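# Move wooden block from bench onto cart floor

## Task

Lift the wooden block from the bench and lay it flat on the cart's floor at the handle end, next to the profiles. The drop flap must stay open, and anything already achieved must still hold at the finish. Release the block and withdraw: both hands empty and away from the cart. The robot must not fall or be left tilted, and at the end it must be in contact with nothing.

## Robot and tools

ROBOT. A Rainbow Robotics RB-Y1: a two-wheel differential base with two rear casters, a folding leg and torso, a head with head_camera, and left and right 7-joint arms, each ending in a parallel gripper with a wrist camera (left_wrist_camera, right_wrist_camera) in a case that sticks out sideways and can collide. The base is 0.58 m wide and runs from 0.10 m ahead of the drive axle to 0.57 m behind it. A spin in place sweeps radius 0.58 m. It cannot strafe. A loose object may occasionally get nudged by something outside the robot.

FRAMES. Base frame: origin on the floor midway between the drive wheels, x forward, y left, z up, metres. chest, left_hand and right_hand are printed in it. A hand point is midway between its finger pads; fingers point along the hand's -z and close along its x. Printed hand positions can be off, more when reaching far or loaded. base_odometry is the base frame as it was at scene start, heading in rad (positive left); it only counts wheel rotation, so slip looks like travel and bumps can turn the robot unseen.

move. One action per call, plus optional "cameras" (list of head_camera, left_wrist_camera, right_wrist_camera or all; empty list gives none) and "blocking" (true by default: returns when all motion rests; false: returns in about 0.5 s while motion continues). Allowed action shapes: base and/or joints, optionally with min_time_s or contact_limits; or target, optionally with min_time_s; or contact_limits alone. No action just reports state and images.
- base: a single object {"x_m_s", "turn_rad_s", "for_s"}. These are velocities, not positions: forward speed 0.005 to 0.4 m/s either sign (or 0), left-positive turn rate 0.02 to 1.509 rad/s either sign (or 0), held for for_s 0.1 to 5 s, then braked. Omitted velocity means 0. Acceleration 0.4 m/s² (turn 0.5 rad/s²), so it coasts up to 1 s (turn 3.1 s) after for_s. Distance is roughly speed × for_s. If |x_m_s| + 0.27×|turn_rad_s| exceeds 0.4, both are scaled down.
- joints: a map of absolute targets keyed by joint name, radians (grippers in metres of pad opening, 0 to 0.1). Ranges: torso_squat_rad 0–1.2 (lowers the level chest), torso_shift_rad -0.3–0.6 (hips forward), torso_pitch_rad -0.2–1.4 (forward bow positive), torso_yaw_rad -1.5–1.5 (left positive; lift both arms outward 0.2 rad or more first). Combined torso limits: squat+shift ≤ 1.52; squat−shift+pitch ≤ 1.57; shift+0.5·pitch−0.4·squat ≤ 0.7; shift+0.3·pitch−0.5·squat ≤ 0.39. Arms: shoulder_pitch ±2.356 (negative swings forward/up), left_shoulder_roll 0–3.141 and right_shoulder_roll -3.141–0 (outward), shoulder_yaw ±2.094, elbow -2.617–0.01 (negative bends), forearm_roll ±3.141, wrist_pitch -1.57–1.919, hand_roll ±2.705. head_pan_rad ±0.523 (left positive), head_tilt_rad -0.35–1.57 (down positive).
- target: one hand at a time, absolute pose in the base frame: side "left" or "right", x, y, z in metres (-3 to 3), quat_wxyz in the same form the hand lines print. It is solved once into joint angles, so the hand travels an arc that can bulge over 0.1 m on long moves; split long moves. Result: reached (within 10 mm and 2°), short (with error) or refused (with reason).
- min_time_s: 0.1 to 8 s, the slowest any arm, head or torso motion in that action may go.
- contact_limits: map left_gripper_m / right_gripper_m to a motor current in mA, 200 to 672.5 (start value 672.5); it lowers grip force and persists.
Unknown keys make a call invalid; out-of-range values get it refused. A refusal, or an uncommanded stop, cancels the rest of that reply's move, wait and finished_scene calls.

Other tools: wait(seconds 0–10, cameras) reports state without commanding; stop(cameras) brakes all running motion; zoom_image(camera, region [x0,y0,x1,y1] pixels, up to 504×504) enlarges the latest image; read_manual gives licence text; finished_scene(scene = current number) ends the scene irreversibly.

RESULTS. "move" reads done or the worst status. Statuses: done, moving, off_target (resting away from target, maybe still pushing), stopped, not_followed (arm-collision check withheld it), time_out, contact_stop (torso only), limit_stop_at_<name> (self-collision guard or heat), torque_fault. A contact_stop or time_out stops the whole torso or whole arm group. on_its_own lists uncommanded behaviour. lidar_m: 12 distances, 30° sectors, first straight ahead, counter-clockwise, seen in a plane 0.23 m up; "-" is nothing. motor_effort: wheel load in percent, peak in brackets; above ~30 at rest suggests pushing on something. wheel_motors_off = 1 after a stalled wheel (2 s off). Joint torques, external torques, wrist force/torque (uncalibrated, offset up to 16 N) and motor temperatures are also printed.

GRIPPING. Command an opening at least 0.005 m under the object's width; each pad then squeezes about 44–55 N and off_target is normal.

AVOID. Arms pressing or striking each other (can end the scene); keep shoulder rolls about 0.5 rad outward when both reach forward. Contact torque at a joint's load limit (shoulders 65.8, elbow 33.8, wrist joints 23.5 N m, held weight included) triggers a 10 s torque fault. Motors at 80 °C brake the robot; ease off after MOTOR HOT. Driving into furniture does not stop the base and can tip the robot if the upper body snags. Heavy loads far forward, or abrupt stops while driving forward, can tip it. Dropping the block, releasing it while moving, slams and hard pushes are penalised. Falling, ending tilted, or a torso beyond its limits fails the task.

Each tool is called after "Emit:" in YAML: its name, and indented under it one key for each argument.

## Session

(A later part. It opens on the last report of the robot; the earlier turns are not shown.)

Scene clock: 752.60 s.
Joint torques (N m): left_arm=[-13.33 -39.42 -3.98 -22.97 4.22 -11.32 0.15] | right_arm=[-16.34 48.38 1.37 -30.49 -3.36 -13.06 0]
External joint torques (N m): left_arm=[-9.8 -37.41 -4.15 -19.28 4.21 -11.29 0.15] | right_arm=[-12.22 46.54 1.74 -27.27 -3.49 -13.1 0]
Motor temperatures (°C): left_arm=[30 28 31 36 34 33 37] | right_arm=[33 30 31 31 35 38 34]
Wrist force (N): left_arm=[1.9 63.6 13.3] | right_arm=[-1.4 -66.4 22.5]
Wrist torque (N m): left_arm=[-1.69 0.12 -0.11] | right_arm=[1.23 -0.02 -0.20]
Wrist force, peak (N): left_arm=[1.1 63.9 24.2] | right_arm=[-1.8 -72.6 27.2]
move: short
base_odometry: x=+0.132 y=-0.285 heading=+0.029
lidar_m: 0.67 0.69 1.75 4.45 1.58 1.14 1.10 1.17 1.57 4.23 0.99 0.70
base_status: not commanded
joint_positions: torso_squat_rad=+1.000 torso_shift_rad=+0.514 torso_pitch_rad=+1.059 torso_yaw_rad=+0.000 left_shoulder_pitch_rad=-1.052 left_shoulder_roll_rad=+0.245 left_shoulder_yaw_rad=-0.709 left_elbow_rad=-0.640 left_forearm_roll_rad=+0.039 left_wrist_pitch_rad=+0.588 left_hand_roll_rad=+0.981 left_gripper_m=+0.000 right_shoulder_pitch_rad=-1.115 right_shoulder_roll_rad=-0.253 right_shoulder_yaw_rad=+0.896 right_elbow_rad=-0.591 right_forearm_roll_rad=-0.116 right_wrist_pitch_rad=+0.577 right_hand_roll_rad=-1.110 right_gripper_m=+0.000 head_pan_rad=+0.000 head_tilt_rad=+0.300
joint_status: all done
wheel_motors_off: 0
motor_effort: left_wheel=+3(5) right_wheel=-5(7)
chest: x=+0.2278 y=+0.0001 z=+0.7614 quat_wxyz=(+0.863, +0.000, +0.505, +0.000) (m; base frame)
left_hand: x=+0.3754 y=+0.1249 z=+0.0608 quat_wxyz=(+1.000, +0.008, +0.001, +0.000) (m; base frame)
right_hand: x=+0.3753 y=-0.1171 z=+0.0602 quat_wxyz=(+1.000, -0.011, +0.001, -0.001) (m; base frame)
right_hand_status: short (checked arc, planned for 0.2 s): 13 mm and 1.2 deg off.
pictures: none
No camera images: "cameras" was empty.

Emit:
move:
  target: {"side":"left","x":0.376,"y":0.106,"z":0.061,"quat_wxyz":[1,0,0,0]}
  cameras: []

Emit:
move:
  joints: {"torso_squat_rad":0.92,"torso_shift_rad":0.47}
  cameras: ["left_wrist_camera"]

Scene clock: 754.07 s.
Joint torques (N m): left_arm=[-16.6 -58.41 -5.96 -31.67 6.37 -17.78 0.38] | right_arm=[-18.22 50.86 1.52 -33.42 -3.44 -13.39 0.1]
External joint torques (N m): left_arm=[-12.8 -56 -6.09 -28.17 6.37 -17.77 0.38] | right_arm=[-14.09 49.03 1.88 -30.21 -3.56 -13.42 0.1]
Motor temperatures (°C): left_arm=[30 29 31 36 34 34 37] | right_arm=[33 31 31 32 35 38 34]
Wrist force (N): left_arm=[2.0 100.3 56.5] | right_arm=[-1.8 -66.5 0.7]
Wrist torque (N m): left_arm=[-3.05 0.24 -0.19] | right_arm=[0.93 -0.07 -0.17]
Wrist force, peak (N): left_arm=[0.3 106.9 59.9] | right_arm=[-2.3 -67.5 22.7]
move: short
base_odometry: x=+0.132 y=-0.285 heading=+0.030
lidar_m: 0.67 0.69 1.75 4.44 1.58 1.16 1.10 1.15 1.57 4.24 0.97 0.69
base_status: not commanded
joint_positions: torso_squat_rad=+1.000 torso_shift_rad=+0.514 torso_pitch_rad=+1.058 torso_yaw_rad=+0.001 left_shoulder_pitch_rad=-1.076 left_shoulder_roll_rad=+0.217 left_shoulder_yaw_rad=-0.710 left_elbow_rad=-0.583 left_forearm_roll_rad=+0.023 left_wrist_pitch_rad=+0.575 left_hand_roll_rad=+0.997 left_gripper_m=+0.000 right_shoulder_pitch_rad=-1.114 right_shoulder_roll_rad=-0.254 right_shoulder_yaw_rad=+0.896 right_elbow_rad=-0.590 right_forearm_roll_rad=-0.116 right_wrist_pitch_rad=+0.577 right_hand_roll_rad=-1.110 right_gripper_m=+0.000 head_pan_rad=+0.000 head_tilt_rad=+0.300
joint_status: all done
wheel_motors_off: 0
motor_effort: left_wheel=+9(9) right_wheel=-9(10)
chest: x=+0.2276 y=+0.0000 z=+0.7616 quat_wxyz=(+0.863, +0.000, +0.505, +0.000) (m; base frame)
left_hand: x=+0.3752 y=+0.1211 z=+0.0595 quat_wxyz=(+1.000, +0.012, +0.002, +0.001) (m; base frame)
left_hand_status: short (checked arc, planned for 0.3 s): 15 mm and 1.4 deg off.
right_hand: x=+0.3753 y=-0.1174 z=+0.0602 quat_wxyz=(+1.000, -0.011, +0.001, +0.000) (m; base frame)
pictures: none
No camera images: "cameras" was empty.

Scene clock: 755.17 s.
Joint torques (N m): left_arm=[-18.23 -50.12 -5.8 -30.86 5.53 -13.59 0.36] | right_arm=[-21.18 52.2 1.3 -35.77 -3.41 -13.45 0.11]
External joint torques (N m): left_arm=[-14.51 -47.6 -5.9 -27.35 5.52 -13.58 0.36] | right_arm=[-17.18 50.42 1.65 -32.64 -3.53 -13.5 0.12]
Motor temperatures (°C): left_arm=[30 29 31 37 34 34 37] | right_arm=[33 31 31 32 35 38 34]
Wrist force (N): left_arm=[2.7 71.9 -20.4] | right_arm=[-2.5 -63.9 -20.4]
Wrist torque (N m): left_arm=[-1.39 0.08 -0.14] | right_arm=[0.56 0.17 -0.17]
Wrist force, peak (N): left_arm=[3.2 98.2 46.8] | right_arm=[-1.7 -66.9 -21.9]
move: done
base_odometry: x=+0.132 y=-0.285 heading=+0.030
lidar_m: 0.67 0.69 1.75 4.45 1.59 1.14 1.10 1.16 1.58 4.23 0.95 0.70
base_status: not commanded
joint_positions: torso_squat_rad=+0.920 torso_shift_rad=+0.470 torso_pitch_rad=+1.061 torso_yaw_rad=+0.000 left_shoulder_pitch_rad=-1.076 left_shoulder_roll_rad=+0.215 left_shoulder_yaw_rad=-0.710 left_elbow_rad=-0.583 left_forearm_roll_rad=+0.024 left_wrist_pitch_rad=+0.574 left_hand_roll_rad=+0.997 left_gripper_m=+0.000 right_shoulder_pitch_rad=-1.114 right_shoulder_roll_rad=-0.254 right_shoulder_yaw_rad=+0.896 right_elbow_rad=-0.584 right_forearm_roll_rad=-0.116 right_wrist_pitch_rad=+0.577 right_hand_roll_rad=-1.110 right_gripper_m=+0.000 head_pan_rad=+0.000 head_tilt_rad=+0.300
joint_status: all done
wheel_motors_off: 0
motor_effort: left_wheel=+6(11) right_wheel=-7(9)
chest: x=+0.2341 y=+0.0000 z=+0.8097 quat_wxyz=(+0.863, +0.000, +0.506, +0.000) (m; base frame)
left_hand: x=+0.3793 y=+0.1190 z=+0.1073 quat_wxyz=(+1.000, +0.011, +0.003, +0.001) (m; base frame)
right_hand: x=+0.3786 y=-0.1209 z=+0.1073 quat_wxyz=(+1.000, -0.014, +0.004, -0.001) (m; base frame)
pictures: left_wrist_camera
camera_calibration:
left_wrist_camera: T_world_to_cam=[[0.999496, 0.0281623, -0.0146374, -0.381475], [0.0317303, -0.897434, 0.440006, 0.0765575], [-0.000744483, -0.440249, -0.897875, 0.221518], [0, 0, 0, 1]] pos_world=[0.379019, 0.176972, 0.159626]

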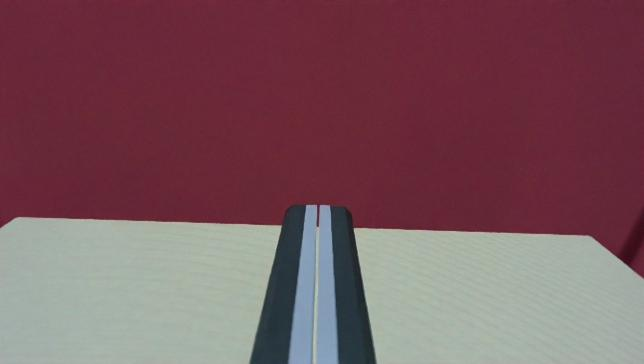

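Emit:
move:
  joints: {"torso_squat_rad":0.0,"torso_shift_rad":0.1,"torso_pitch_rad":0.4}
  cameras: ["head_camera","left_wrist_camera"]

Scene clock: 760.27 s.
Joint torques (N m): left_arm=[-34.71 -40.56 -1.99 -32.79 4.15 -14.01 0.26] | right_arm=[-40.2 43.98 -1.08 -36.01 -2.23 -13.97 -0.01]
External joint torques (N m): left_arm=[-15.77 -43.76 -4.88 -26.77 4.66 -13.33 0.29] | right_arm=[-21.27 47.9 2.04 -31.58 -2.95 -13.49 -0.04]
Motor temperatures (°C): left_arm=[31 29 31 38 34 35 37] | right_arm=[34 32 31 34 35 40 34]
Wrist force (N): left_arm=[-7.6 67.1 -16.8] | right_arm=[-13.2 -58.7 -17.1]
Wrist torque (N m): left_arm=[-1.28 -0.21 -0.29] | right_arm=[0.39 0.09 0.14]
Wrist force, peak (N): left_arm=[3.2 72.2 -21.1] | right_arm=[-2.9 -63.8 -20.9]
move: done
base_odometry: x=+0.132 y=-0.285 heading=+0.030
lidar_m: 0.66 0.70 1.76 4.44 1.58 1.14 1.10 1.16 1.58 4.24 0.97 0.70
base_status: not commanded
joint_positions: torso_squat_rad=+0.000 torso_shift_rad=+0.100 torso_pitch_rad=+0.401 torso_yaw_rad=+0.000 left_shoulder_pitch_rad=-1.075 left_shoulder_roll_rad=+0.214 left_shoulder_yaw_rad=-0.710 left_elbow_rad=-0.583 left_forearm_roll_rad=+0.024 left_wrist_pitch_rad=+0.574 left_hand_roll_rad=+0.997 left_gripper_m=+0.000 right_shoulder_pitch_rad=-1.113 right_shoulder_roll_rad=-0.253 right_shoulder_yaw_rad=+0.896 right_elbow_rad=-0.580 right_forearm_roll_rad=-0.116 right_wrist_pitch_rad=+0.577 right_hand_roll_rad=-1.110 right_gripper_m=+0.000 head_pan_rad=+0.000 head_tilt_rad=+0.300
joint_status: all done
wheel_motors_off: 0
motor_effort: left_wheel=+6(8) right_wheel=-5(10)
chest: x=-0.0371 y=+0.0000 z=+1.2619 quat_wxyz=(+0.980, +0.000, +0.199, +0.000) (m; base frame)
left_hand: x=+0.5076 y=+0.1182 z=+0.7956 quat_wxyz=(+0.947, +0.009, -0.321, +0.004) (m; base frame)
right_hand: x=+0.5067 y=-0.1225 z=+0.7942 quat_wxyz=(+0.948, -0.015, -0.319, -0.006) (m; base frame)
pictures: head_camera, left_wrist_camera
camera_calibration:
head_camera: T_world_to_cam=[[-0.00125334, -0.999502, -0.0315206, 0.0444931], [-0.60025, 0.0259625, -0.799391, 1.2375], [0.799811, 0.0179183, -0.599984, 0.758644], [0, 0, 0, 1]] pos_world=[0.136094, -0.00125137, 1.44582]
left_wrist_camera: T_world_to_cam=[[0.799188, 0.0281541, 0.600422, -0.887239], [-0.244949, -0.896942, 0.368096, -0.0334026], [0.548907, -0.441251, -0.709929, 0.410768], [0, 0, 0, 1]] pos_world=[0.475415, 0.176271, 0.836629]

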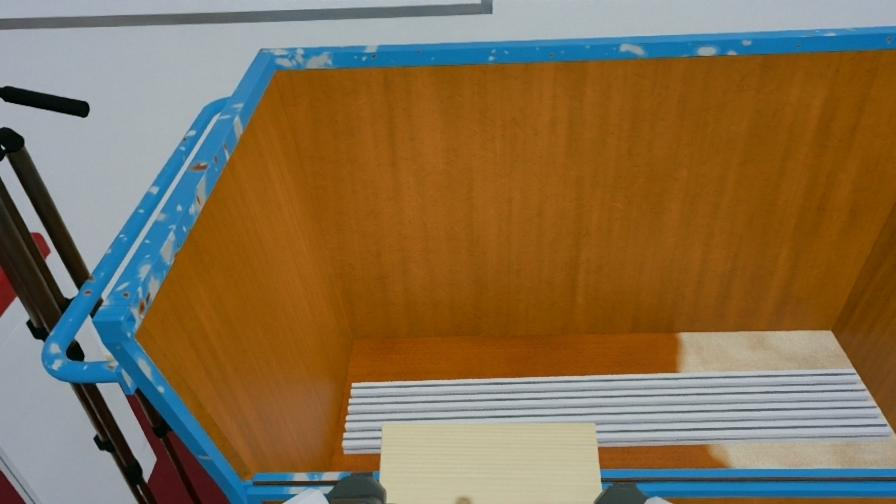

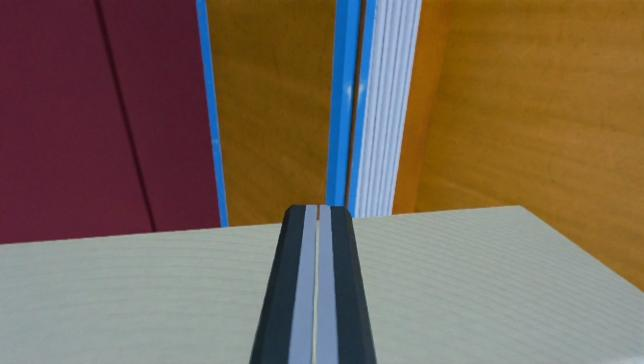

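Emit:
move:
  base: {"x_m_s":0.15,"for_s":2.5}
  cameras: ["head_camera","left_wrist_camera"]

Scene clock: 764.67 s.
Joint torques (N m): left_arm=[-34.98 -39.8 -1.49 -32.83 4.03 -14.03 0.3] | right_arm=[-41.35 43.02 -1.01 -35.92 -2.01 -13.97 -0.03]
External joint torques (N m): left_arm=[-16.05 -42.99 -4.37 -26.81 4.54 -13.36 0.34] | right_arm=[-22.44 46.92 2.1 -31.49 -2.73 -13.49 -0.06]
Motor temperatures (°C): left_arm=[31 30 31 39 34 36 37] | right_arm=[34 33 31 36 35 41 33]
Wrist force (N): left_arm=[-7.6 66.5 -16.9] | right_arm=[-13.1 -58.2 -16.9]
Wrist torque (N m): left_arm=[-1.33 -0.23 -0.25] | right_arm=[0.39 0.05 0.07]
Wrist force, peak (N): left_arm=[-7.6 67.8 -17.1] | right_arm=[-13.8 -59.5 -16.6]
move: done
base_odometry: x=+0.507 y=-0.274 heading=+0.031
lidar_m: 0.28 0.31 0.42 4.12 2.12 1.53 1.47 1.54 2.11 4.33 0.43 0.30
base_status: done (sent for 2.5 of 2.5 s)
joint_positions: torso_squat_rad=+0.000 torso_shift_rad=+0.100 torso_pitch_rad=+0.401 torso_yaw_rad=+0.000 left_shoulder_pitch_rad=-1.075 left_shoulder_roll_rad=+0.214 left_shoulder_yaw_rad=-0.710 left_elbow_rad=-0.583 left_forearm_roll_rad=+0.024 left_wrist_pitch_rad=+0.574 left_hand_roll_rad=+0.997 left_gripper_m=+0.000 right_shoulder_pitch_rad=-1.113 right_shoulder_roll_rad=-0.253 right_shoulder_yaw_rad=+0.896 right_elbow_rad=-0.579 right_forearm_roll_rad=-0.116 right_wrist_pitch_rad=+0.577 right_hand_roll_rad=-1.110 right_gripper_m=+0.000 head_pan_rad=+0.000 head_tilt_rad=+0.300
joint_status: not commanded
wheel_motors_off: 0
motor_effort: left_wheel=+13(37) right_wheel=-13(30)
chest: x=-0.0371 y=+0.0000 z=+1.2619 quat_wxyz=(+0.980, +0.000, +0.199, +0.000) (m; base frame)
left_hand: x=+0.5075 y=+0.1181 z=+0.7954 quat_wxyz=(+0.947, +0.009, -0.320, +0.004) (m; base frame)
right_hand: x=+0.5064 y=-0.1228 z=+0.7938 quat_wxyz=(+0.948, -0.015, -0.319, -0.006) (m; base frame)
pictures: head_camera, left_wrist_camera
camera_calibration:
head_camera: T_world_to_cam=[[-0.00131873, -0.9995, -0.0316, 0.0446141], [-0.600363, 0.0260627, -0.799302, 1.23737], [0.799726, 0.0179174, -0.600097, 0.75868], [0, 0, 0, 1]] pos_world=[0.136194, -0.00125107, 1.44572]
left_wrist_camera: T_world_to_cam=[[0.799429, 0.0280899, 0.600104, -0.886853], [-0.244987, -0.896832, 0.368339, -0.0337092], [0.548539, -0.441478, -0.710072, 0.411098], [0, 0, 0, 1]] pos_world=[0.475214, 0.176171, 0.836529]

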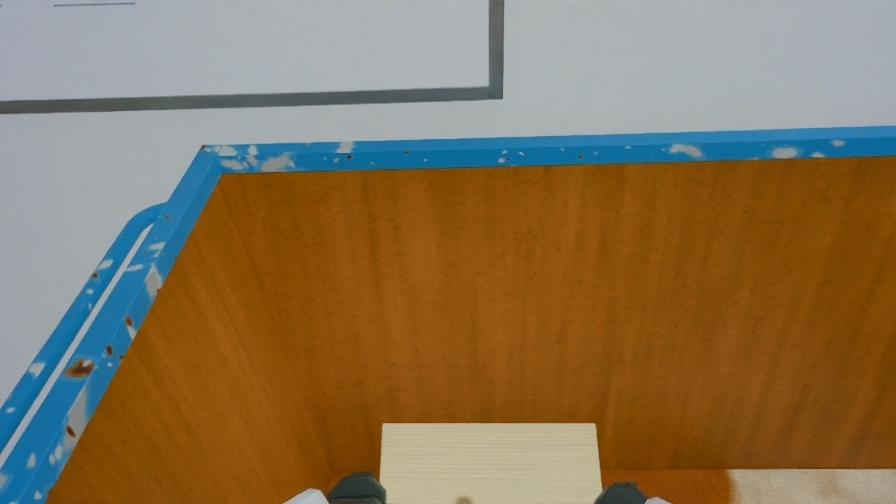

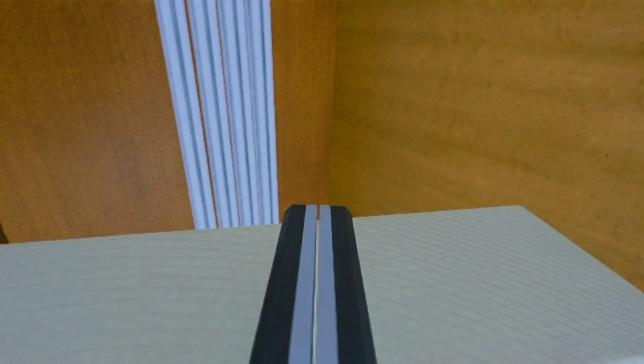

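Emit:
move:
  base: {"x_m_s":0.025,"for_s":2.4}
  joints: {"torso_squat_rad":0.36,"torso_shift_rad":0.26,"torso_pitch_rad":0.95,"head_tilt_rad":-0.1}
  min_time_s: 2.4
  cameras: ["head_camera","left_wrist_camera"]

Scene clock: 769.97 s.
Joint torques (N m): left_arm=[-20.66 -48.69 -3.78 -30.87 5.35 -13.42 0.35] | right_arm=[-22.65 53 0.27 -35.65 -3.98 -13.33 0.01]
External joint torques (N m): left_arm=[-14.08 -47.11 -4.38 -26.8 5.43 -13.28 0.36] | right_arm=[-15.83 52.2 1.13 -32.18 -4.21 -13.28 0.01]
Motor temperatures (°C): left_arm=[31 30 31 40 34 37 37] | right_arm=[35 33 31 37 35 42 33]
Wrist force (N): left_arm=[1.9 71.6 -20.0] | right_arm=[-0.7 -63.0 -19.2]
Wrist torque (N m): left_arm=[-1.37 -0.08 -0.28] | right_arm=[0.51 -0.09 0.07]
Wrist force, peak (N): left_arm=[6.1 73.9 -19.9] | right_arm=[5.5 -65.7 -17.6]
move: done
base_odometry: x=+0.567 y=-0.272 heading=+0.031
lidar_m: 0.23 0.22 0.34 1.60 2.20 1.60 1.53 1.60 2.21 0.94 0.34 0.25
base_status: done (sent for 2.4 of 2.4 s)
joint_positions: torso_squat_rad=+0.360 torso_shift_rad=+0.260 torso_pitch_rad=+0.951 torso_yaw_rad=+0.000 left_shoulder_pitch_rad=-1.076 left_shoulder_roll_rad=+0.215 left_shoulder_yaw_rad=-0.710 left_elbow_rad=-0.583 left_forearm_roll_rad=+0.024 left_wrist_pitch_rad=+0.574 left_hand_roll_rad=+0.997 left_gripper_m=+0.000 right_shoulder_pitch_rad=-1.114 right_shoulder_roll_rad=-0.254 right_shoulder_yaw_rad=+0.896 right_elbow_rad=-0.584 right_forearm_roll_rad=-0.116 right_wrist_pitch_rad=+0.577 right_hand_roll_rad=-1.110 right_gripper_m=+0.000 head_pan_rad=+0.000 head_tilt_rad=-0.100
joint_status: all done
wheel_motors_off: 0
motor_effort: left_wheel=+10(30) right_wheel=-12(23)
chest: x=+0.1924 y=+0.0001 z=+1.0934 quat_wxyz=(+0.889, +0.000, +0.458, +0.000) (m; base frame)
left_hand: x=+0.4138 y=+0.1188 z=+0.4113 quat_wxyz=(+0.999, +0.010, -0.052, +0.001) (m; base frame)
right_hand: x=+0.4135 y=-0.1210 z=+0.4112 quat_wxyz=(+0.999, -0.014, -0.051, -0.001) (m; base frame)
pictures: head_camera, left_wrist_camera
camera_calibration:
head_camera: T_world_to_cam=[[-0.00608098, -0.999502, -0.0309787, 0.0382762], [-0.712755, 0.0260611, -0.700929, 1.14934], [0.701387, 0.0178179, -0.712558, 0.536254], [0, 0, 0, 1]] pos_world=[0.443306, -0.00125082, 1.1889]
left_wrist_camera: T_world_to_cam=[[0.99506, 0.0278445, 0.0952886, -0.454846], [-0.0171415, -0.89725, 0.44119, -0.0387754], [0.0977825, -0.440644, -0.892341, 0.45138], [0, 0, 0, 1]] pos_world=[0.407798, 0.176772, 0.463234]

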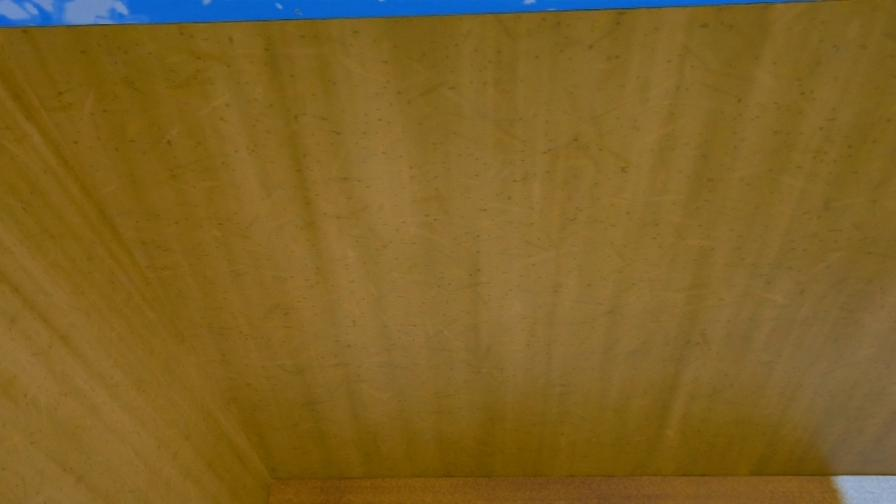

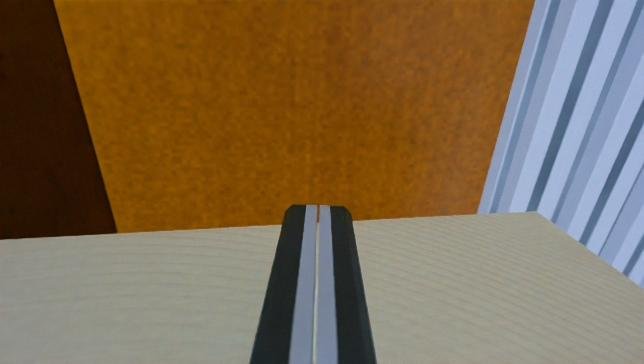

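Emit:
move:
  base: {"x_m_s":-0.02,"for_s":0.5}
  joints: {"torso_squat_rad":0.47,"torso_shift_rad":0.32,"torso_pitch_rad":0.98}
  cameras: ["left_wrist_camera","right_wrist_camera"]

Scene clock: 778.23 s.
Joint torques (N m): left_arm=[-19.09 -50.53 -4.27 -30.68 5.74 -13.22 0.36] | right_arm=[-20.26 54.57 0.65 -35.99 -4.28 -13.17 -0.16]
External joint torques (N m): left_arm=[-13.28 -48.71 -4.73 -26.75 5.79 -13.12 0.36] | right_arm=[-14.2 53.5 1.38 -32.6 -4.48 -13.15 -0.16]
Motor temperatures (°C): left_arm=[31 31 31 41 34 38 37] | right_arm=[35 35 31 39 35 43 33]
Wrist force (N): left_arm=[3.9 72.5 -19.0] | right_arm=[0.5 -64.2 -18.7]
Wrist torque (N m): left_arm=[-1.39 0.06 -0.23] | right_arm=[0.52 -0.02 0.05]
Wrist force, peak (N): left_arm=[8.7 74.6 -17.3] | right_arm=[8.1 -66.7 -16.8]
move: done
base_odometry: x=+0.557 y=-0.272 heading=+0.032
lidar_m: 0.23 0.25 0.35 1.60 2.20 1.59 1.52 1.59 2.19 4.15 0.35 0.26
base_status: done (sent for 0.5 of 0.5 s)
joint_positions: torso_squat_rad=+0.470 torso_shift_rad=+0.320 torso_pitch_rad=+0.981 torso_yaw_rad=+0.000 left_shoulder_pitch_rad=-1.076 left_shoulder_roll_rad=+0.215 left_shoulder_yaw_rad=-0.710 left_elbow_rad=-0.583 left_forearm_roll_rad=+0.024 left_wrist_pitch_rad=+0.574 left_hand_roll_rad=+0.997 left_gripper_m=+0.000 right_shoulder_pitch_rad=-1.114 right_shoulder_roll_rad=-0.255 right_shoulder_yaw_rad=+0.896 right_elbow_rad=-0.586 right_forearm_roll_rad=-0.116 right_wrist_pitch_rad=+0.577 right_hand_roll_rad=-1.110 right_gripper_m=+0.000 head_pan_rad=+0.000 head_tilt_rad=-0.100
joint_status: all done
wheel_motors_off: 0
motor_effort: left_wheel=+4(9) right_wheel=-7(23)
chest: x=+0.2256 y=+0.0001 z=+1.0451 quat_wxyz=(+0.882, +0.000, +0.471, +0.000) (m; base frame)
left_hand: x=+0.4268 y=+0.1189 z=+0.3567 quat_wxyz=(+0.999, +0.011, -0.037, +0.001) (m; base frame)
right_hand: x=+0.4266 y=-0.1206 z=+0.3568 quat_wxyz=(+0.999, -0.014, -0.037, -0.001) (m; base frame)
pictures: left_wrist_camera, right_wrist_camera
camera_calibration:
left_wrist_camera: T_world_to_cam=[[0.997436, 0.0278451, 0.0659214, -0.453066], [-0.00411624, -0.897342, 0.441317, -0.0198495], [0.0714426, -0.440457, -0.894926, 0.413588], [0, 0, 0, 1]] pos_world=[0.422275, 0.176972, 0.408758]
right_wrist_camera: T_world_to_cam=[[-0.994667, -0.028333, -0.0991753, 0.455086], [-0.0726224, 0.875171, 0.478333, -0.00702085], [0.0732427, 0.482984, -0.872561, 0.410559], [0, 0, 0, 1]] pos_world=[0.422079, -0.179255, 0.406729]

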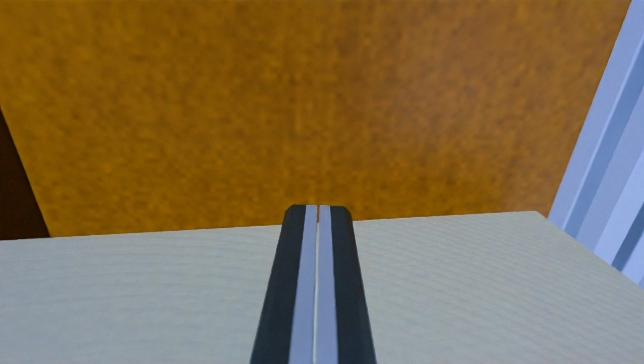

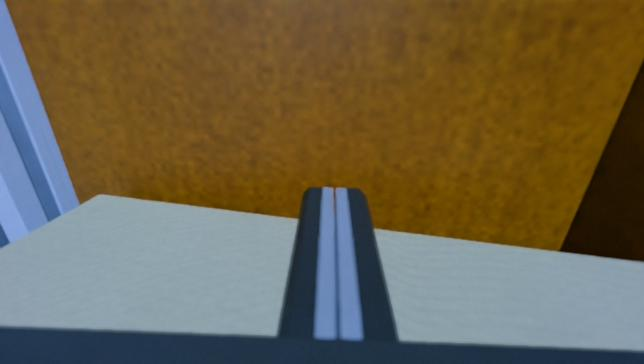

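Emit:
move:
  joints: {"torso_squat_rad":0.53,"torso_shift_rad":0.35,"torso_pitch_rad":0.98}
  cameras: ["left_wrist_camera","right_wrist_camera"]

Scene clock: 784.67 s.
Joint torques (N m): left_arm=[-21.12 -50.59 -4.46 -32.08 5.44 -14.01 0.34] | right_arm=[-25.5 52.96 1 -35.89 -3.23 -15.66 -0.15]
External joint torques (N m): left_arm=[-15.29 -48.77 -4.93 -28.16 5.5 -13.91 0.34] | right_arm=[-19.43 51.88 1.74 -32.48 -3.43 -15.63 -0.15]
Motor temperatures (°C): left_arm=[31 31 31 41 34 38 37] | right_arm=[35 36 31 40 35 44 33]
Wrist force (N): left_arm=[2.3 75.2 -21.5] | right_arm=[-11.5 -73.6 22.6]
Wrist torque (N m): left_arm=[-1.40 -0.02 -0.24] | right_arm=[1.36 -0.16 0.06]
Wrist force, peak (N): left_arm=[2.1 76.4 -21.5] | right_arm=[-13.2 -75.4 36.0]
move: done
base_odometry: x=+0.557 y=-0.272 heading=+0.032
lidar_m: 0.23 0.25 0.34 1.60 2.19 1.59 1.53 1.60 2.18 4.15 0.35 0.25
base_status: not commanded
joint_positions: torso_squat_rad=+0.530 torso_shift_rad=+0.350 torso_pitch_rad=+0.980 torso_yaw_rad=+0.000 left_shoulder_pitch_rad=-1.075 left_shoulder_roll_rad=+0.215 left_shoulder_yaw_rad=-0.710 left_elbow_rad=-0.583 left_forearm_roll_rad=+0.024 left_wrist_pitch_rad=+0.574 left_hand_roll_rad=+0.997 left_gripper_m=+0.000 right_shoulder_pitch_rad=-1.113 right_shoulder_roll_rad=-0.254 right_shoulder_yaw_rad=+0.896 right_elbow_rad=-0.588 right_forearm_roll_rad=-0.116 right_wrist_pitch_rad=+0.577 right_hand_roll_rad=-1.110 right_gripper_m=+0.000 head_pan_rad=+0.000 head_tilt_rad=-0.100
joint_status: all done
wheel_motors_off: 0
motor_effort: left_wheel=+7(9) right_wheel=-2(11)
chest: x=+0.2359 y=+0.0001 z=+1.0203 quat_wxyz=(+0.882, +0.000, +0.470, +0.000) (m; base frame)
left_hand: x=+0.4372 y=+0.1191 z=+0.3319 quat_wxyz=(+0.999, +0.011, -0.037, +0.001) (m; base frame)
right_hand: x=+0.4369 y=-0.1198 z=+0.3323 quat_wxyz=(+0.999, -0.013, -0.037, -0.001) (m; base frame)
pictures: left_wrist_camera, right_wrist_camera
camera_calibration:
left_wrist_camera: T_world_to_cam=[[0.99743, 0.0279496, 0.0659779, -0.461852], [-0.00401562, -0.897537, 0.440921, -0.00867286], [0.0715411, -0.440053, -0.895117, 0.390743], [0, 0, 0, 1]] pos_world=[0.432676, 0.177072, 0.384057]
right_wrist_camera: T_world_to_cam=[[-0.994673, -0.0279523, -0.0992157, 0.462898], [-0.0724209, 0.874447, 0.479685, 0.00413544], [0.0733506, 0.484315, -0.871813, 0.38791], [0, 0, 0, 1]] pos_world=[0.432278, -0.178548, 0.382128]

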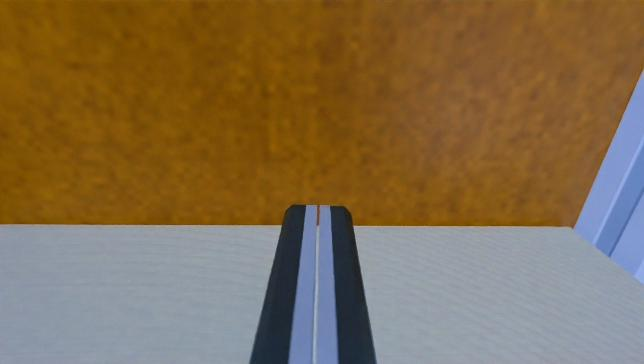

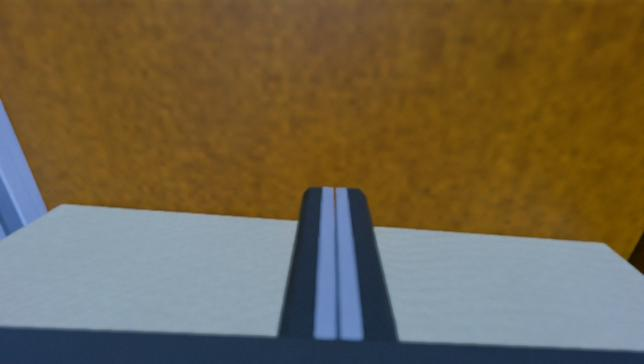

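Emit:
move:
  joints: {"torso_squat_rad":0.545,"torso_shift_rad":0.354,"torso_pitch_rad":0.98}
  cameras: ["left_wrist_camera","right_wrist_camera"]

Scene clock: 786.63 s.
Joint torques (N m): left_arm=[-21.85 -51.21 -4.13 -31.42 5.41 -16.59 0.33] | right_arm=[-25.73 53.6 1.06 -35.86 -3.16 -16.31 -0.27]
External joint torques (N m): left_arm=[-15.95 -49.42 -4.61 -27.48 5.47 -16.49 0.33] | right_arm=[-19.58 52.54 1.81 -32.44 -3.36 -16.27 -0.27]
Motor temperatures (°C): left_arm=[31 31 31 42 34 38 37] | right_arm=[35 36 31 41 35 44 33]
Wrist force (N): left_arm=[-4.6 88.9 47.4] | right_arm=[-9.7 -79.1 36.3]
Wrist torque (N m): left_arm=[-2.84 0.23 -0.35] | right_arm=[1.90 -0.22 -0.08]
Wrist force, peak (N): left_arm=[-4.9 90.5 53.5] | right_arm=[-9.5 -81.6 41.4]
move: done
base_odometry: x=+0.557 y=-0.272 heading=+0.032
lidar_m: 0.24 0.26 0.35 1.60 2.20 1.58 1.52 1.60 2.20 4.16 0.35 0.25
base_status: not commanded
joint_positions: torso_squat_rad=+0.545 torso_shift_rad=+0.353 torso_pitch_rad=+0.977 torso_yaw_rad=+0.000 left_shoulder_pitch_rad=-1.075 left_shoulder_roll_rad=+0.216 left_shoulder_yaw_rad=-0.710 left_elbow_rad=-0.583 left_forearm_roll_rad=+0.024 left_wrist_pitch_rad=+0.575 left_hand_roll_rad=+0.997 left_gripper_m=+0.000 right_shoulder_pitch_rad=-1.113 right_shoulder_roll_rad=-0.254 right_shoulder_yaw_rad=+0.896 right_elbow_rad=-0.589 right_forearm_roll_rad=-0.116 right_wrist_pitch_rad=+0.578 right_hand_roll_rad=-1.110 right_gripper_m=+0.000 head_pan_rad=+0.000 head_tilt_rad=-0.100
joint_status: all done
wheel_motors_off: 0
motor_effort: left_wheel=+11(14) right_wheel=+0(5)
chest: x=+0.2351 y=+0.0001 z=+1.0153 quat_wxyz=(+0.883, +0.000, +0.469, +0.000) (m; base frame)
left_hand: x=+0.4382 y=+0.1195 z=+0.3275 quat_wxyz=(+0.999, +0.011, -0.038, +0.001) (m; base frame)
right_hand: x=+0.4381 y=-0.1196 z=+0.3279 quat_wxyz=(+0.999, -0.013, -0.038, -0.001) (m; base frame)
pictures: left_wrist_camera, right_wrist_camera
camera_calibration:
left_wrist_camera: T_world_to_cam=[[0.997264, 0.0280961, 0.0683692, -0.463332], [-0.0048863, -0.897863, 0.440248, -0.00576728], [0.0737554, -0.439378, -0.895269, 0.385848], [0, 0, 0, 1]] pos_world=[0.433578, 0.177372, 0.379654]
right_wrist_camera: T_world_to_cam=[[-0.994375, -0.0280519, -0.102138, 0.46453], [-0.0739428, 0.874278, 0.479761, 0.00675589], [0.0758387, 0.484615, -0.871434, 0.382719], [0, 0, 0, 1]] pos_world=[0.433392, -0.178347, 0.377719]

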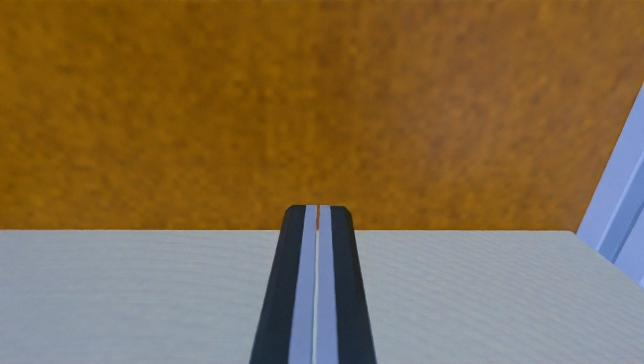

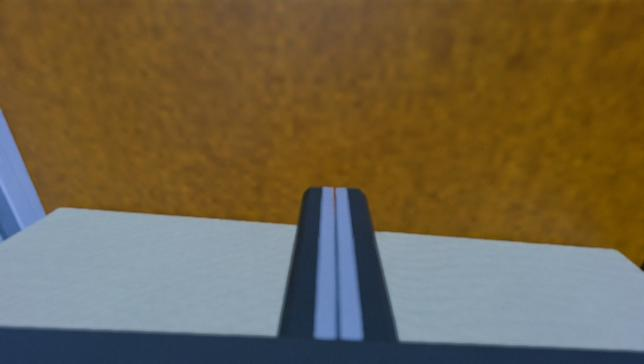

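Emit:
move:
  joints: {"left_shoulder_roll_rad":0.245,"right_shoulder_roll_rad":-0.285}
  min_time_s: 1
  cameras: ["left_wrist_camera","right_wrist_camera"]

Scene clock: 789.80 s.
Joint torques (N m): left_arm=[-6.56 -1.25 0.11 -4.46 0.11 -0.71 0.3] | right_arm=[-8.12 -0.59 -0.14 -3.86 -0.27 -0.14 -0.1]
External joint torques (N m): left_arm=[-0.58 -0.21 -0.5 -0.63 0.19 -0.62 0.31] | right_arm=[-1.87 -0.91 0.73 -0.57 -0.5 -0.13 -0.1]
Motor temperatures (°C): left_arm=[31 31 31 42 34 39 37] | right_arm=[35 36 31 41 35 45 33]
Wrist force (N): left_arm=[-1.8 2.2 -7.8] | right_arm=[-1.4 4.8 -4.1]
Wrist torque (N m): left_arm=[-0.39 -0.14 0.07] | right_arm=[-0.54 -0.03 -0.09]
Wrist force, peak (N): left_arm=[-4.5 88.9 46.0] | right_arm=[-9.2 -79.6 37.1]
move: done
base_odometry: x=+0.557 y=-0.272 heading=+0.032
lidar_m: 0.23 0.25 0.36 1.60 2.20 1.60 1.52 1.60 2.19 4.14 0.35 0.25
base_status: not commanded
joint_positions: torso_squat_rad=+0.545 torso_shift_rad=+0.354 torso_pitch_rad=+0.980 torso_yaw_rad=+0.000 left_shoulder_pitch_rad=-1.079 left_shoulder_roll_rad=+0.245 left_shoulder_yaw_rad=-0.711 left_elbow_rad=-0.589 left_forearm_roll_rad=+0.025 left_wrist_pitch_rad=+0.571 left_hand_roll_rad=+0.997 left_gripper_m=+0.000 right_shoulder_pitch_rad=-1.118 right_shoulder_roll_rad=-0.285 right_shoulder_yaw_rad=+0.896 right_elbow_rad=-0.598 right_forearm_roll_rad=-0.117 right_wrist_pitch_rad=+0.574 right_hand_roll_rad=-1.110 right_gripper_m=+0.000 head_pan_rad=+0.000 head_tilt_rad=-0.100
joint_status: all done
wheel_motors_off: 0
motor_effort: left_wheel=+9(13) right_wheel=-2(5)
chest: x=+0.2364 y=+0.0001 z=+1.0144 quat_wxyz=(+0.882, +0.000, +0.470, +0.000) (m; base frame)
left_hand: x=+0.4486 y=+0.1357 z=+0.3260 quat_wxyz=(+0.999, +0.020, -0.046, +0.001) (m; base frame)
right_hand: x=+0.4492 y=-0.1351 z=+0.3268 quat_wxyz=(+0.999, -0.021, -0.046, -0.002) (m; base frame)
pictures: left_wrist_camera, right_wrist_camera
camera_calibration:
left_wrist_camera: T_world_to_cam=[[0.996145, 0.026965, 0.0834754, -0.478224], [-0.0110556, -0.905406, 0.424404, 0.0184569], [0.0870232, -0.42369, -0.901617, 0.384902], [0, 0, 0, 1]] pos_world=[0.443089, 0.192686, 0.379121]
right_wrist_camera: T_world_to_cam=[[-0.992731, -0.0286888, -0.116881, 0.479007], [-0.0802533, 0.88153, 0.465257, 0.030166], [0.0896868, 0.471256, -0.877425, 0.382301], [0, 0, 0, 1]] pos_world=[0.443659, -0.193012, 0.377393]

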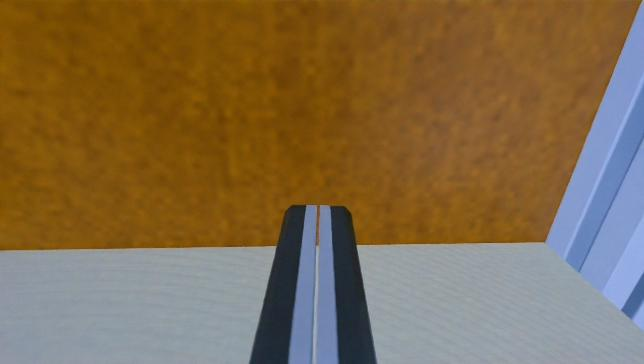

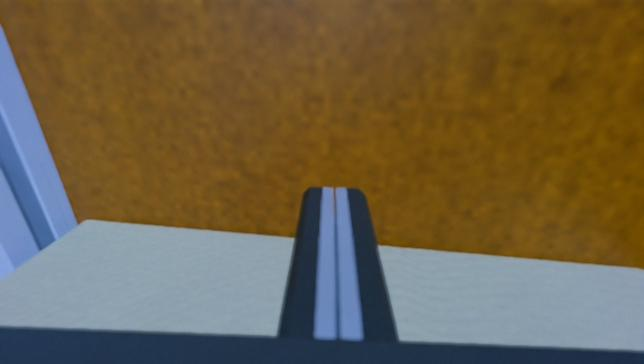

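Emit:
move:
  joints: {"left_shoulder_roll_rad":0.26,"right_shoulder_roll_rad":-0.31,"torso_squat_rad":0.36,"torso_shift_rad":0.26,"torso_pitch_rad":0.95}
  cameras: ["left_wrist_camera","right_wrist_camera"]

Emit:
move:
  base: {"x_m_s":-0.025,"for_s":2.4}
  joints: {"torso_squat_rad":0,"torso_shift_rad":0.1,"torso_pitch_rad":0.4,"head_tilt_rad":0.5}
  min_time_s: 2.4
  cameras: ["head_camera","left_wrist_camera"]

Scene clock: 794.30 s.
Joint torques (N m): left_arm=[-6.65 -1.75 0.79 -4.06 -0.06 -0.48 0.3] | right_arm=[-8.05 -0.09 -0.48 -3.35 -0.07 0.12 -0.07]
External joint torques (N m): left_arm=[0.11 -1.4 -0.03 -0.19 0.06 -0.38 0.3] | right_arm=[-1 0.55 0.62 -0.16 -0.34 0.12 -0.08]
Motor temperatures (°C): left_arm=[31 31 31 41 34 37 37] | right_arm=[35 36 31 40 35 44 33]
Wrist force (N): left_arm=[-2.7 1.6 -7.8] | right_arm=[-2.1 4.8 -4.1]
Wrist torque (N m): left_arm=[-0.37 -0.16 0.07] | right_arm=[-0.50 -0.07 -0.10]
Wrist force, peak (N): left_arm=[-2.2 3.8 -9.0] | right_arm=[-1.9 6.6 -4.0]
move: done
base_odometry: x=+0.557 y=-0.272 heading=+0.032
lidar_m: 0.23 0.25 0.35 1.61 2.19 1.58 1.53 1.60 2.17 4.15 0.36 0.25
base_status: not commanded
joint_positions: torso_squat_rad=+0.360 torso_shift_rad=+0.260 torso_pitch_rad=+0.950 torso_yaw_rad=+0.000 left_shoulder_pitch_rad=-1.079 left_shoulder_roll_rad=+0.260 left_shoulder_yaw_rad=-0.712 left_elbow_rad=-0.590 left_forearm_roll_rad=+0.025 left_wrist_pitch_rad=+0.571 left_hand_roll_rad=+0.997 left_gripper_m=+0.000 right_shoulder_pitch_rad=-1.118 right_shoulder_roll_rad=-0.310 right_shoulder_yaw_rad=+0.896 right_elbow_rad=-0.598 right_forearm_roll_rad=-0.117 right_wrist_pitch_rad=+0.574 right_hand_roll_rad=-1.110 right_gripper_m=+0.000 head_pan_rad=+0.000 head_tilt_rad=-0.100
joint_status: all done
wheel_motors_off: 0
motor_effort: left_wheel=+7(10) right_wheel=-3(11)
chest: x=+0.1920 y=+0.0001 z=+1.0936 quat_wxyz=(+0.889, +0.000, +0.457, +0.000) (m; base frame)
left_hand: x=+0.4283 y=+0.1463 z=+0.4116 quat_wxyz=(+0.998, +0.027, -0.063, +0.001) (m; base frame)
right_hand: x=+0.4314 y=-0.1530 z=+0.4122 quat_wxyz=(+0.997, -0.032, -0.065, -0.003) (m; base frame)
pictures: left_wrist_camera, right_wrist_camera
camera_calibration:
left_wrist_camera: T_world_to_cam=[[0.992618, 0.026611, 0.118324, -0.478256], [-0.0245408, -0.911377, 0.41084, 0.00381696], [0.118771, -0.410711, -0.903996, 0.453824], [0, 0, 0, 1]] pos_world=[0.420918, 0.202596, 0.465276]
right_wrist_camera: T_world_to_cam=[[-0.9877, -0.0289435, -0.153661, 0.483732], [-0.094751, 0.89253, 0.440922, 0.0227704], [0.124385, 0.450058, -0.884294, 0.451917], [0, 0, 0, 1]] pos_world=[0.423727, -0.209711, 0.463918]

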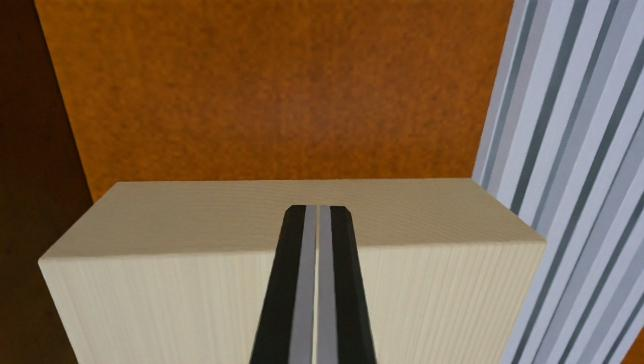

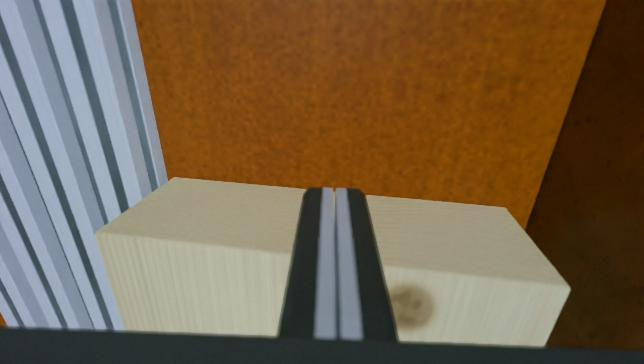

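Scene clock: 797.20 s.
Joint torques (N m): left_arm=[-17.9 3.11 3.48 -5.5 -0.45 -0.9 0.23] | right_arm=[-19.62 -4.68 -2.51 -4.27 0.47 -0.39 0.06]
External joint torques (N m): left_arm=[1.33 -1.12 0.39 0.3 0.09 -0.25 0.26] | right_arm=[-0.36 0.37 0.9 -0.07 -0.27 0.07 0.03]
Motor temperatures (°C): left_arm=[31 31 31 41 34 37 37] | right_arm=[35 35 31 39 35 43 33]
Wrist force (N): left_arm=[-6.1 1.8 -6.3] | right_arm=[-4.7 4.5 -2.8]
Wrist torque (N m): left_arm=[-0.34 -0.37 0.11] | right_arm=[-0.49 -0.24 -0.10]
Wrist force, peak (N): left_arm=[-6.0 1.7 -7.6] | right_arm=[-5.0 4.8 -2.6]
move: done
base_odometry: x=+0.497 y=-0.274 heading=+0.031
lidar_m: 0.30 0.32 0.43 4.20 2.11 1.53 1.47 1.55 2.11 4.36 0.43 0.32
base_status: done (sent for 2.4 of 2.4 s)
joint_positions: torso_squat_rad=+0.000 torso_shift_rad=+0.100 torso_pitch_rad=+0.400 torso_yaw_rad=+0.000 left_shoulder_pitch_rad=-1.079 left_shoulder_roll_rad=+0.260 left_shoulder_yaw_rad=-0.712 left_elbow_rad=-0.590 left_forearm_roll_rad=+0.025 left_wrist_pitch_rad=+0.571 left_hand_roll_rad=+0.997 left_gripper_m=+0.000 right_shoulder_pitch_rad=-1.118 right_shoulder_roll_rad=-0.310 right_shoulder_yaw_rad=+0.896 right_elbow_rad=-0.598 right_forearm_roll_rad=-0.117 right_wrist_pitch_rad=+0.574 right_hand_roll_rad=-1.110 right_gripper_m=+0.000 head_pan_rad=+0.000 head_tilt_rad=+0.500
joint_status: all done
wheel_motors_off: 0
motor_effort: left_wheel=-7(16) right_wheel=+5(26)
chest: x=-0.0377 y=+0.0001 z=+1.2620 quat_wxyz=(+0.980, +0.000, +0.199, +0.000) (m; base frame)
left_hand: x=+0.5203 y=+0.1463 z=+0.8041 quat_wxyz=(+0.943, +0.025, -0.332, +0.009) (m; base frame)
right_hand: x=+0.5226 y=-0.1529 z=+0.8062 quat_wxyz=(+0.942, -0.030, -0.333, -0.012) (m; base frame)
pictures: head_camera, left_wrist_camera
camera_calibration:
head_camera: T_world_to_cam=[[-0.0075246, -0.999504, -0.0305779, 0.0435289], [-0.746386, 0.0259636, -0.665007, 1.05285], [0.665471, 0.017819, -0.746211, 0.977751], [0, 0, 0, 1]] pos_world=[0.135496, -0.00125111, 1.43109]
left_wrist_camera: T_world_to_cam=[[0.784246, 0.0266873, 0.619876, -0.910931], [-0.235732, -0.91134, 0.337476, 0.0136903], [0.573924, -0.410789, -0.708423, 0.403636], [0, 0, 0, 1]] pos_world=[0.485964, 0.202596, 0.845989]

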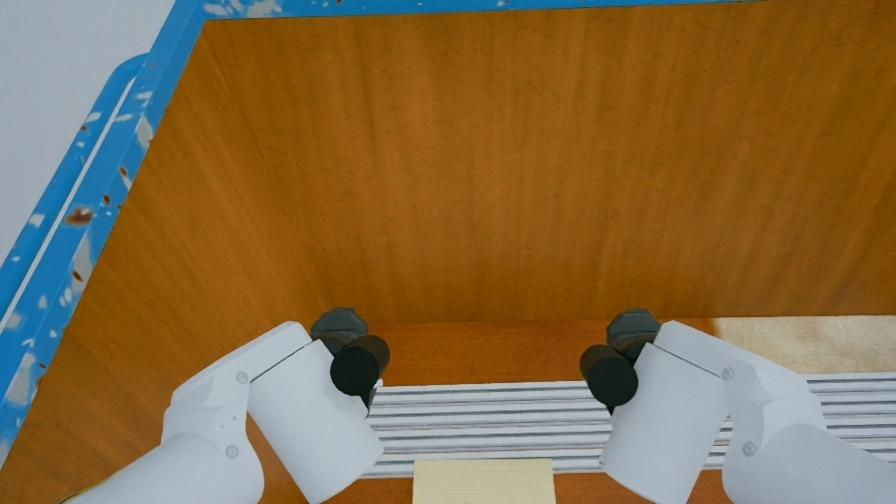

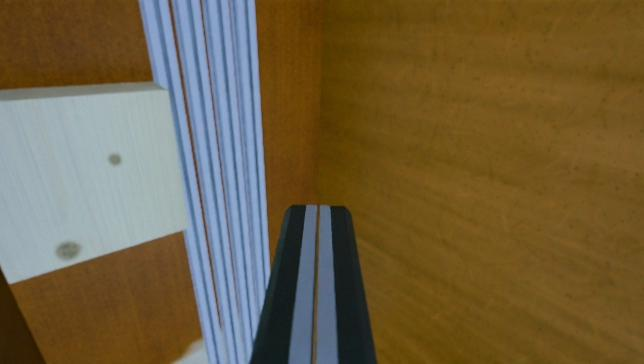

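Emit:
move:
  base: {"x_m_s":-0.25,"for_s":2.0}
  joints: {"head_tilt_rad":0.2}
  cameras: ["head_camera"]

Scene clock: 808.13 s.
Joint torques (N m): left_arm=[-18.21 2.81 3.31 -5.43 -0.55 -0.84 0.22] | right_arm=[-19.91 -4.47 -2.54 -4.18 0.55 -0.37 -0.13]
External joint torques (N m): left_arm=[1.02 -1.42 0.21 0.37 -0.01 -0.19 0.26] | right_arm=[-0.64 0.59 0.86 0.01 -0.19 0.09 -0.16]
Motor temperatures (°C): left_arm=[31 30 31 39 34 35 37] | right_arm=[34 34 31 37 35 41 33]
Wrist force (N): left_arm=[-5.3 1.4 -7.5] | right_arm=[-4.4 5.0 -2.2]
Wrist torque (N m): left_arm=[-0.35 -0.28 0.11] | right_arm=[-0.55 -0.19 -0.10]
Wrist force, peak (N): left_arm=[-6.1 1.6 -8.1] | right_arm=[-5.3 5.0 -2.2]
move: done
base_odometry: x=-0.003 y=-0.290 heading=+0.033
lidar_m: 0.80 0.84 1.82 3.87 1.38 1.00 0.97 1.02 1.40 3.80 1.15 0.84
base_status: done (sent for 2 of 2 s)
joint_positions: torso_squat_rad=+0.000 torso_shift_rad=+0.100 torso_pitch_rad=+0.400 torso_yaw_rad=+0.000 left_shoulder_pitch_rad=-1.079 left_shoulder_roll_rad=+0.260 left_shoulder_yaw_rad=-0.712 left_elbow_rad=-0.590 left_forearm_roll_rad=+0.025 left_wrist_pitch_rad=+0.571 left_hand_roll_rad=+0.997 left_gripper_m=+0.000 right_shoulder_pitch_rad=-1.118 right_shoulder_roll_rad=-0.310 right_shoulder_yaw_rad=+0.896 right_elbow_rad=-0.598 right_forearm_roll_rad=-0.117 right_wrist_pitch_rad=+0.574 right_hand_roll_rad=-1.110 right_gripper_m=+0.000 head_pan_rad=+0.000 head_tilt_rad=+0.200
joint_status: all done
wheel_motors_off: 0
motor_effort: left_wheel=+19(36) right_wheel=-19(41)
chest: x=-0.0377 y=+0.0001 z=+1.2620 quat_wxyz=(+0.980, +0.000, +0.199, +0.000) (m; base frame)
left_hand: x=+0.5203 y=+0.1463 z=+0.8041 quat_wxyz=(+0.943, +0.025, -0.332, +0.009) (m; base frame)
right_hand: x=+0.5226 y=-0.1529 z=+0.8062 quat_wxyz=(+0.942, -0.030, -0.333, -0.012) (m; base frame)
pictures: head_camera
camera_calibration:
head_camera: T_world_to_cam=[[0.00184679, -0.999504, -0.0314345, 0.0441934], [-0.516616, 0.0259612, -0.855823, 1.31329], [0.856215, 0.0178201, -0.516312, 0.635685], [0, 0, 0, 1]] pos_world=[0.134102, -0.00125112, 1.45355]

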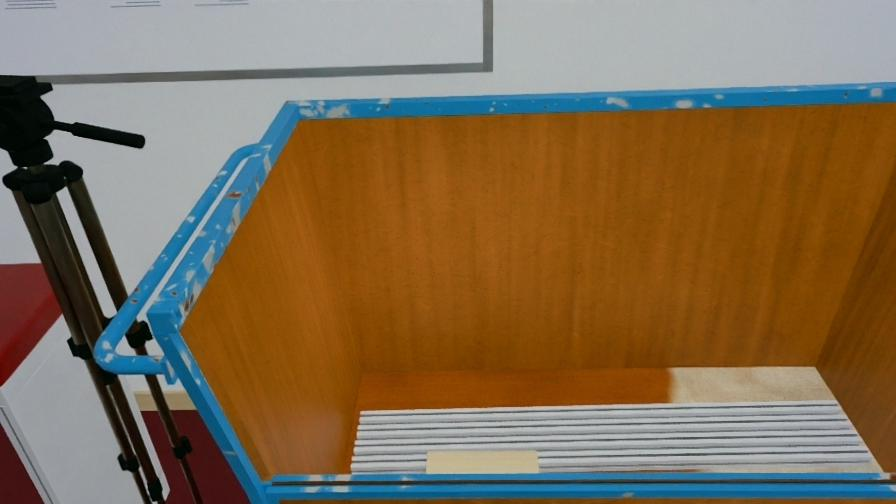

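Emit:
finished_scene:
  scene: 2

The scene is finished: the task was done.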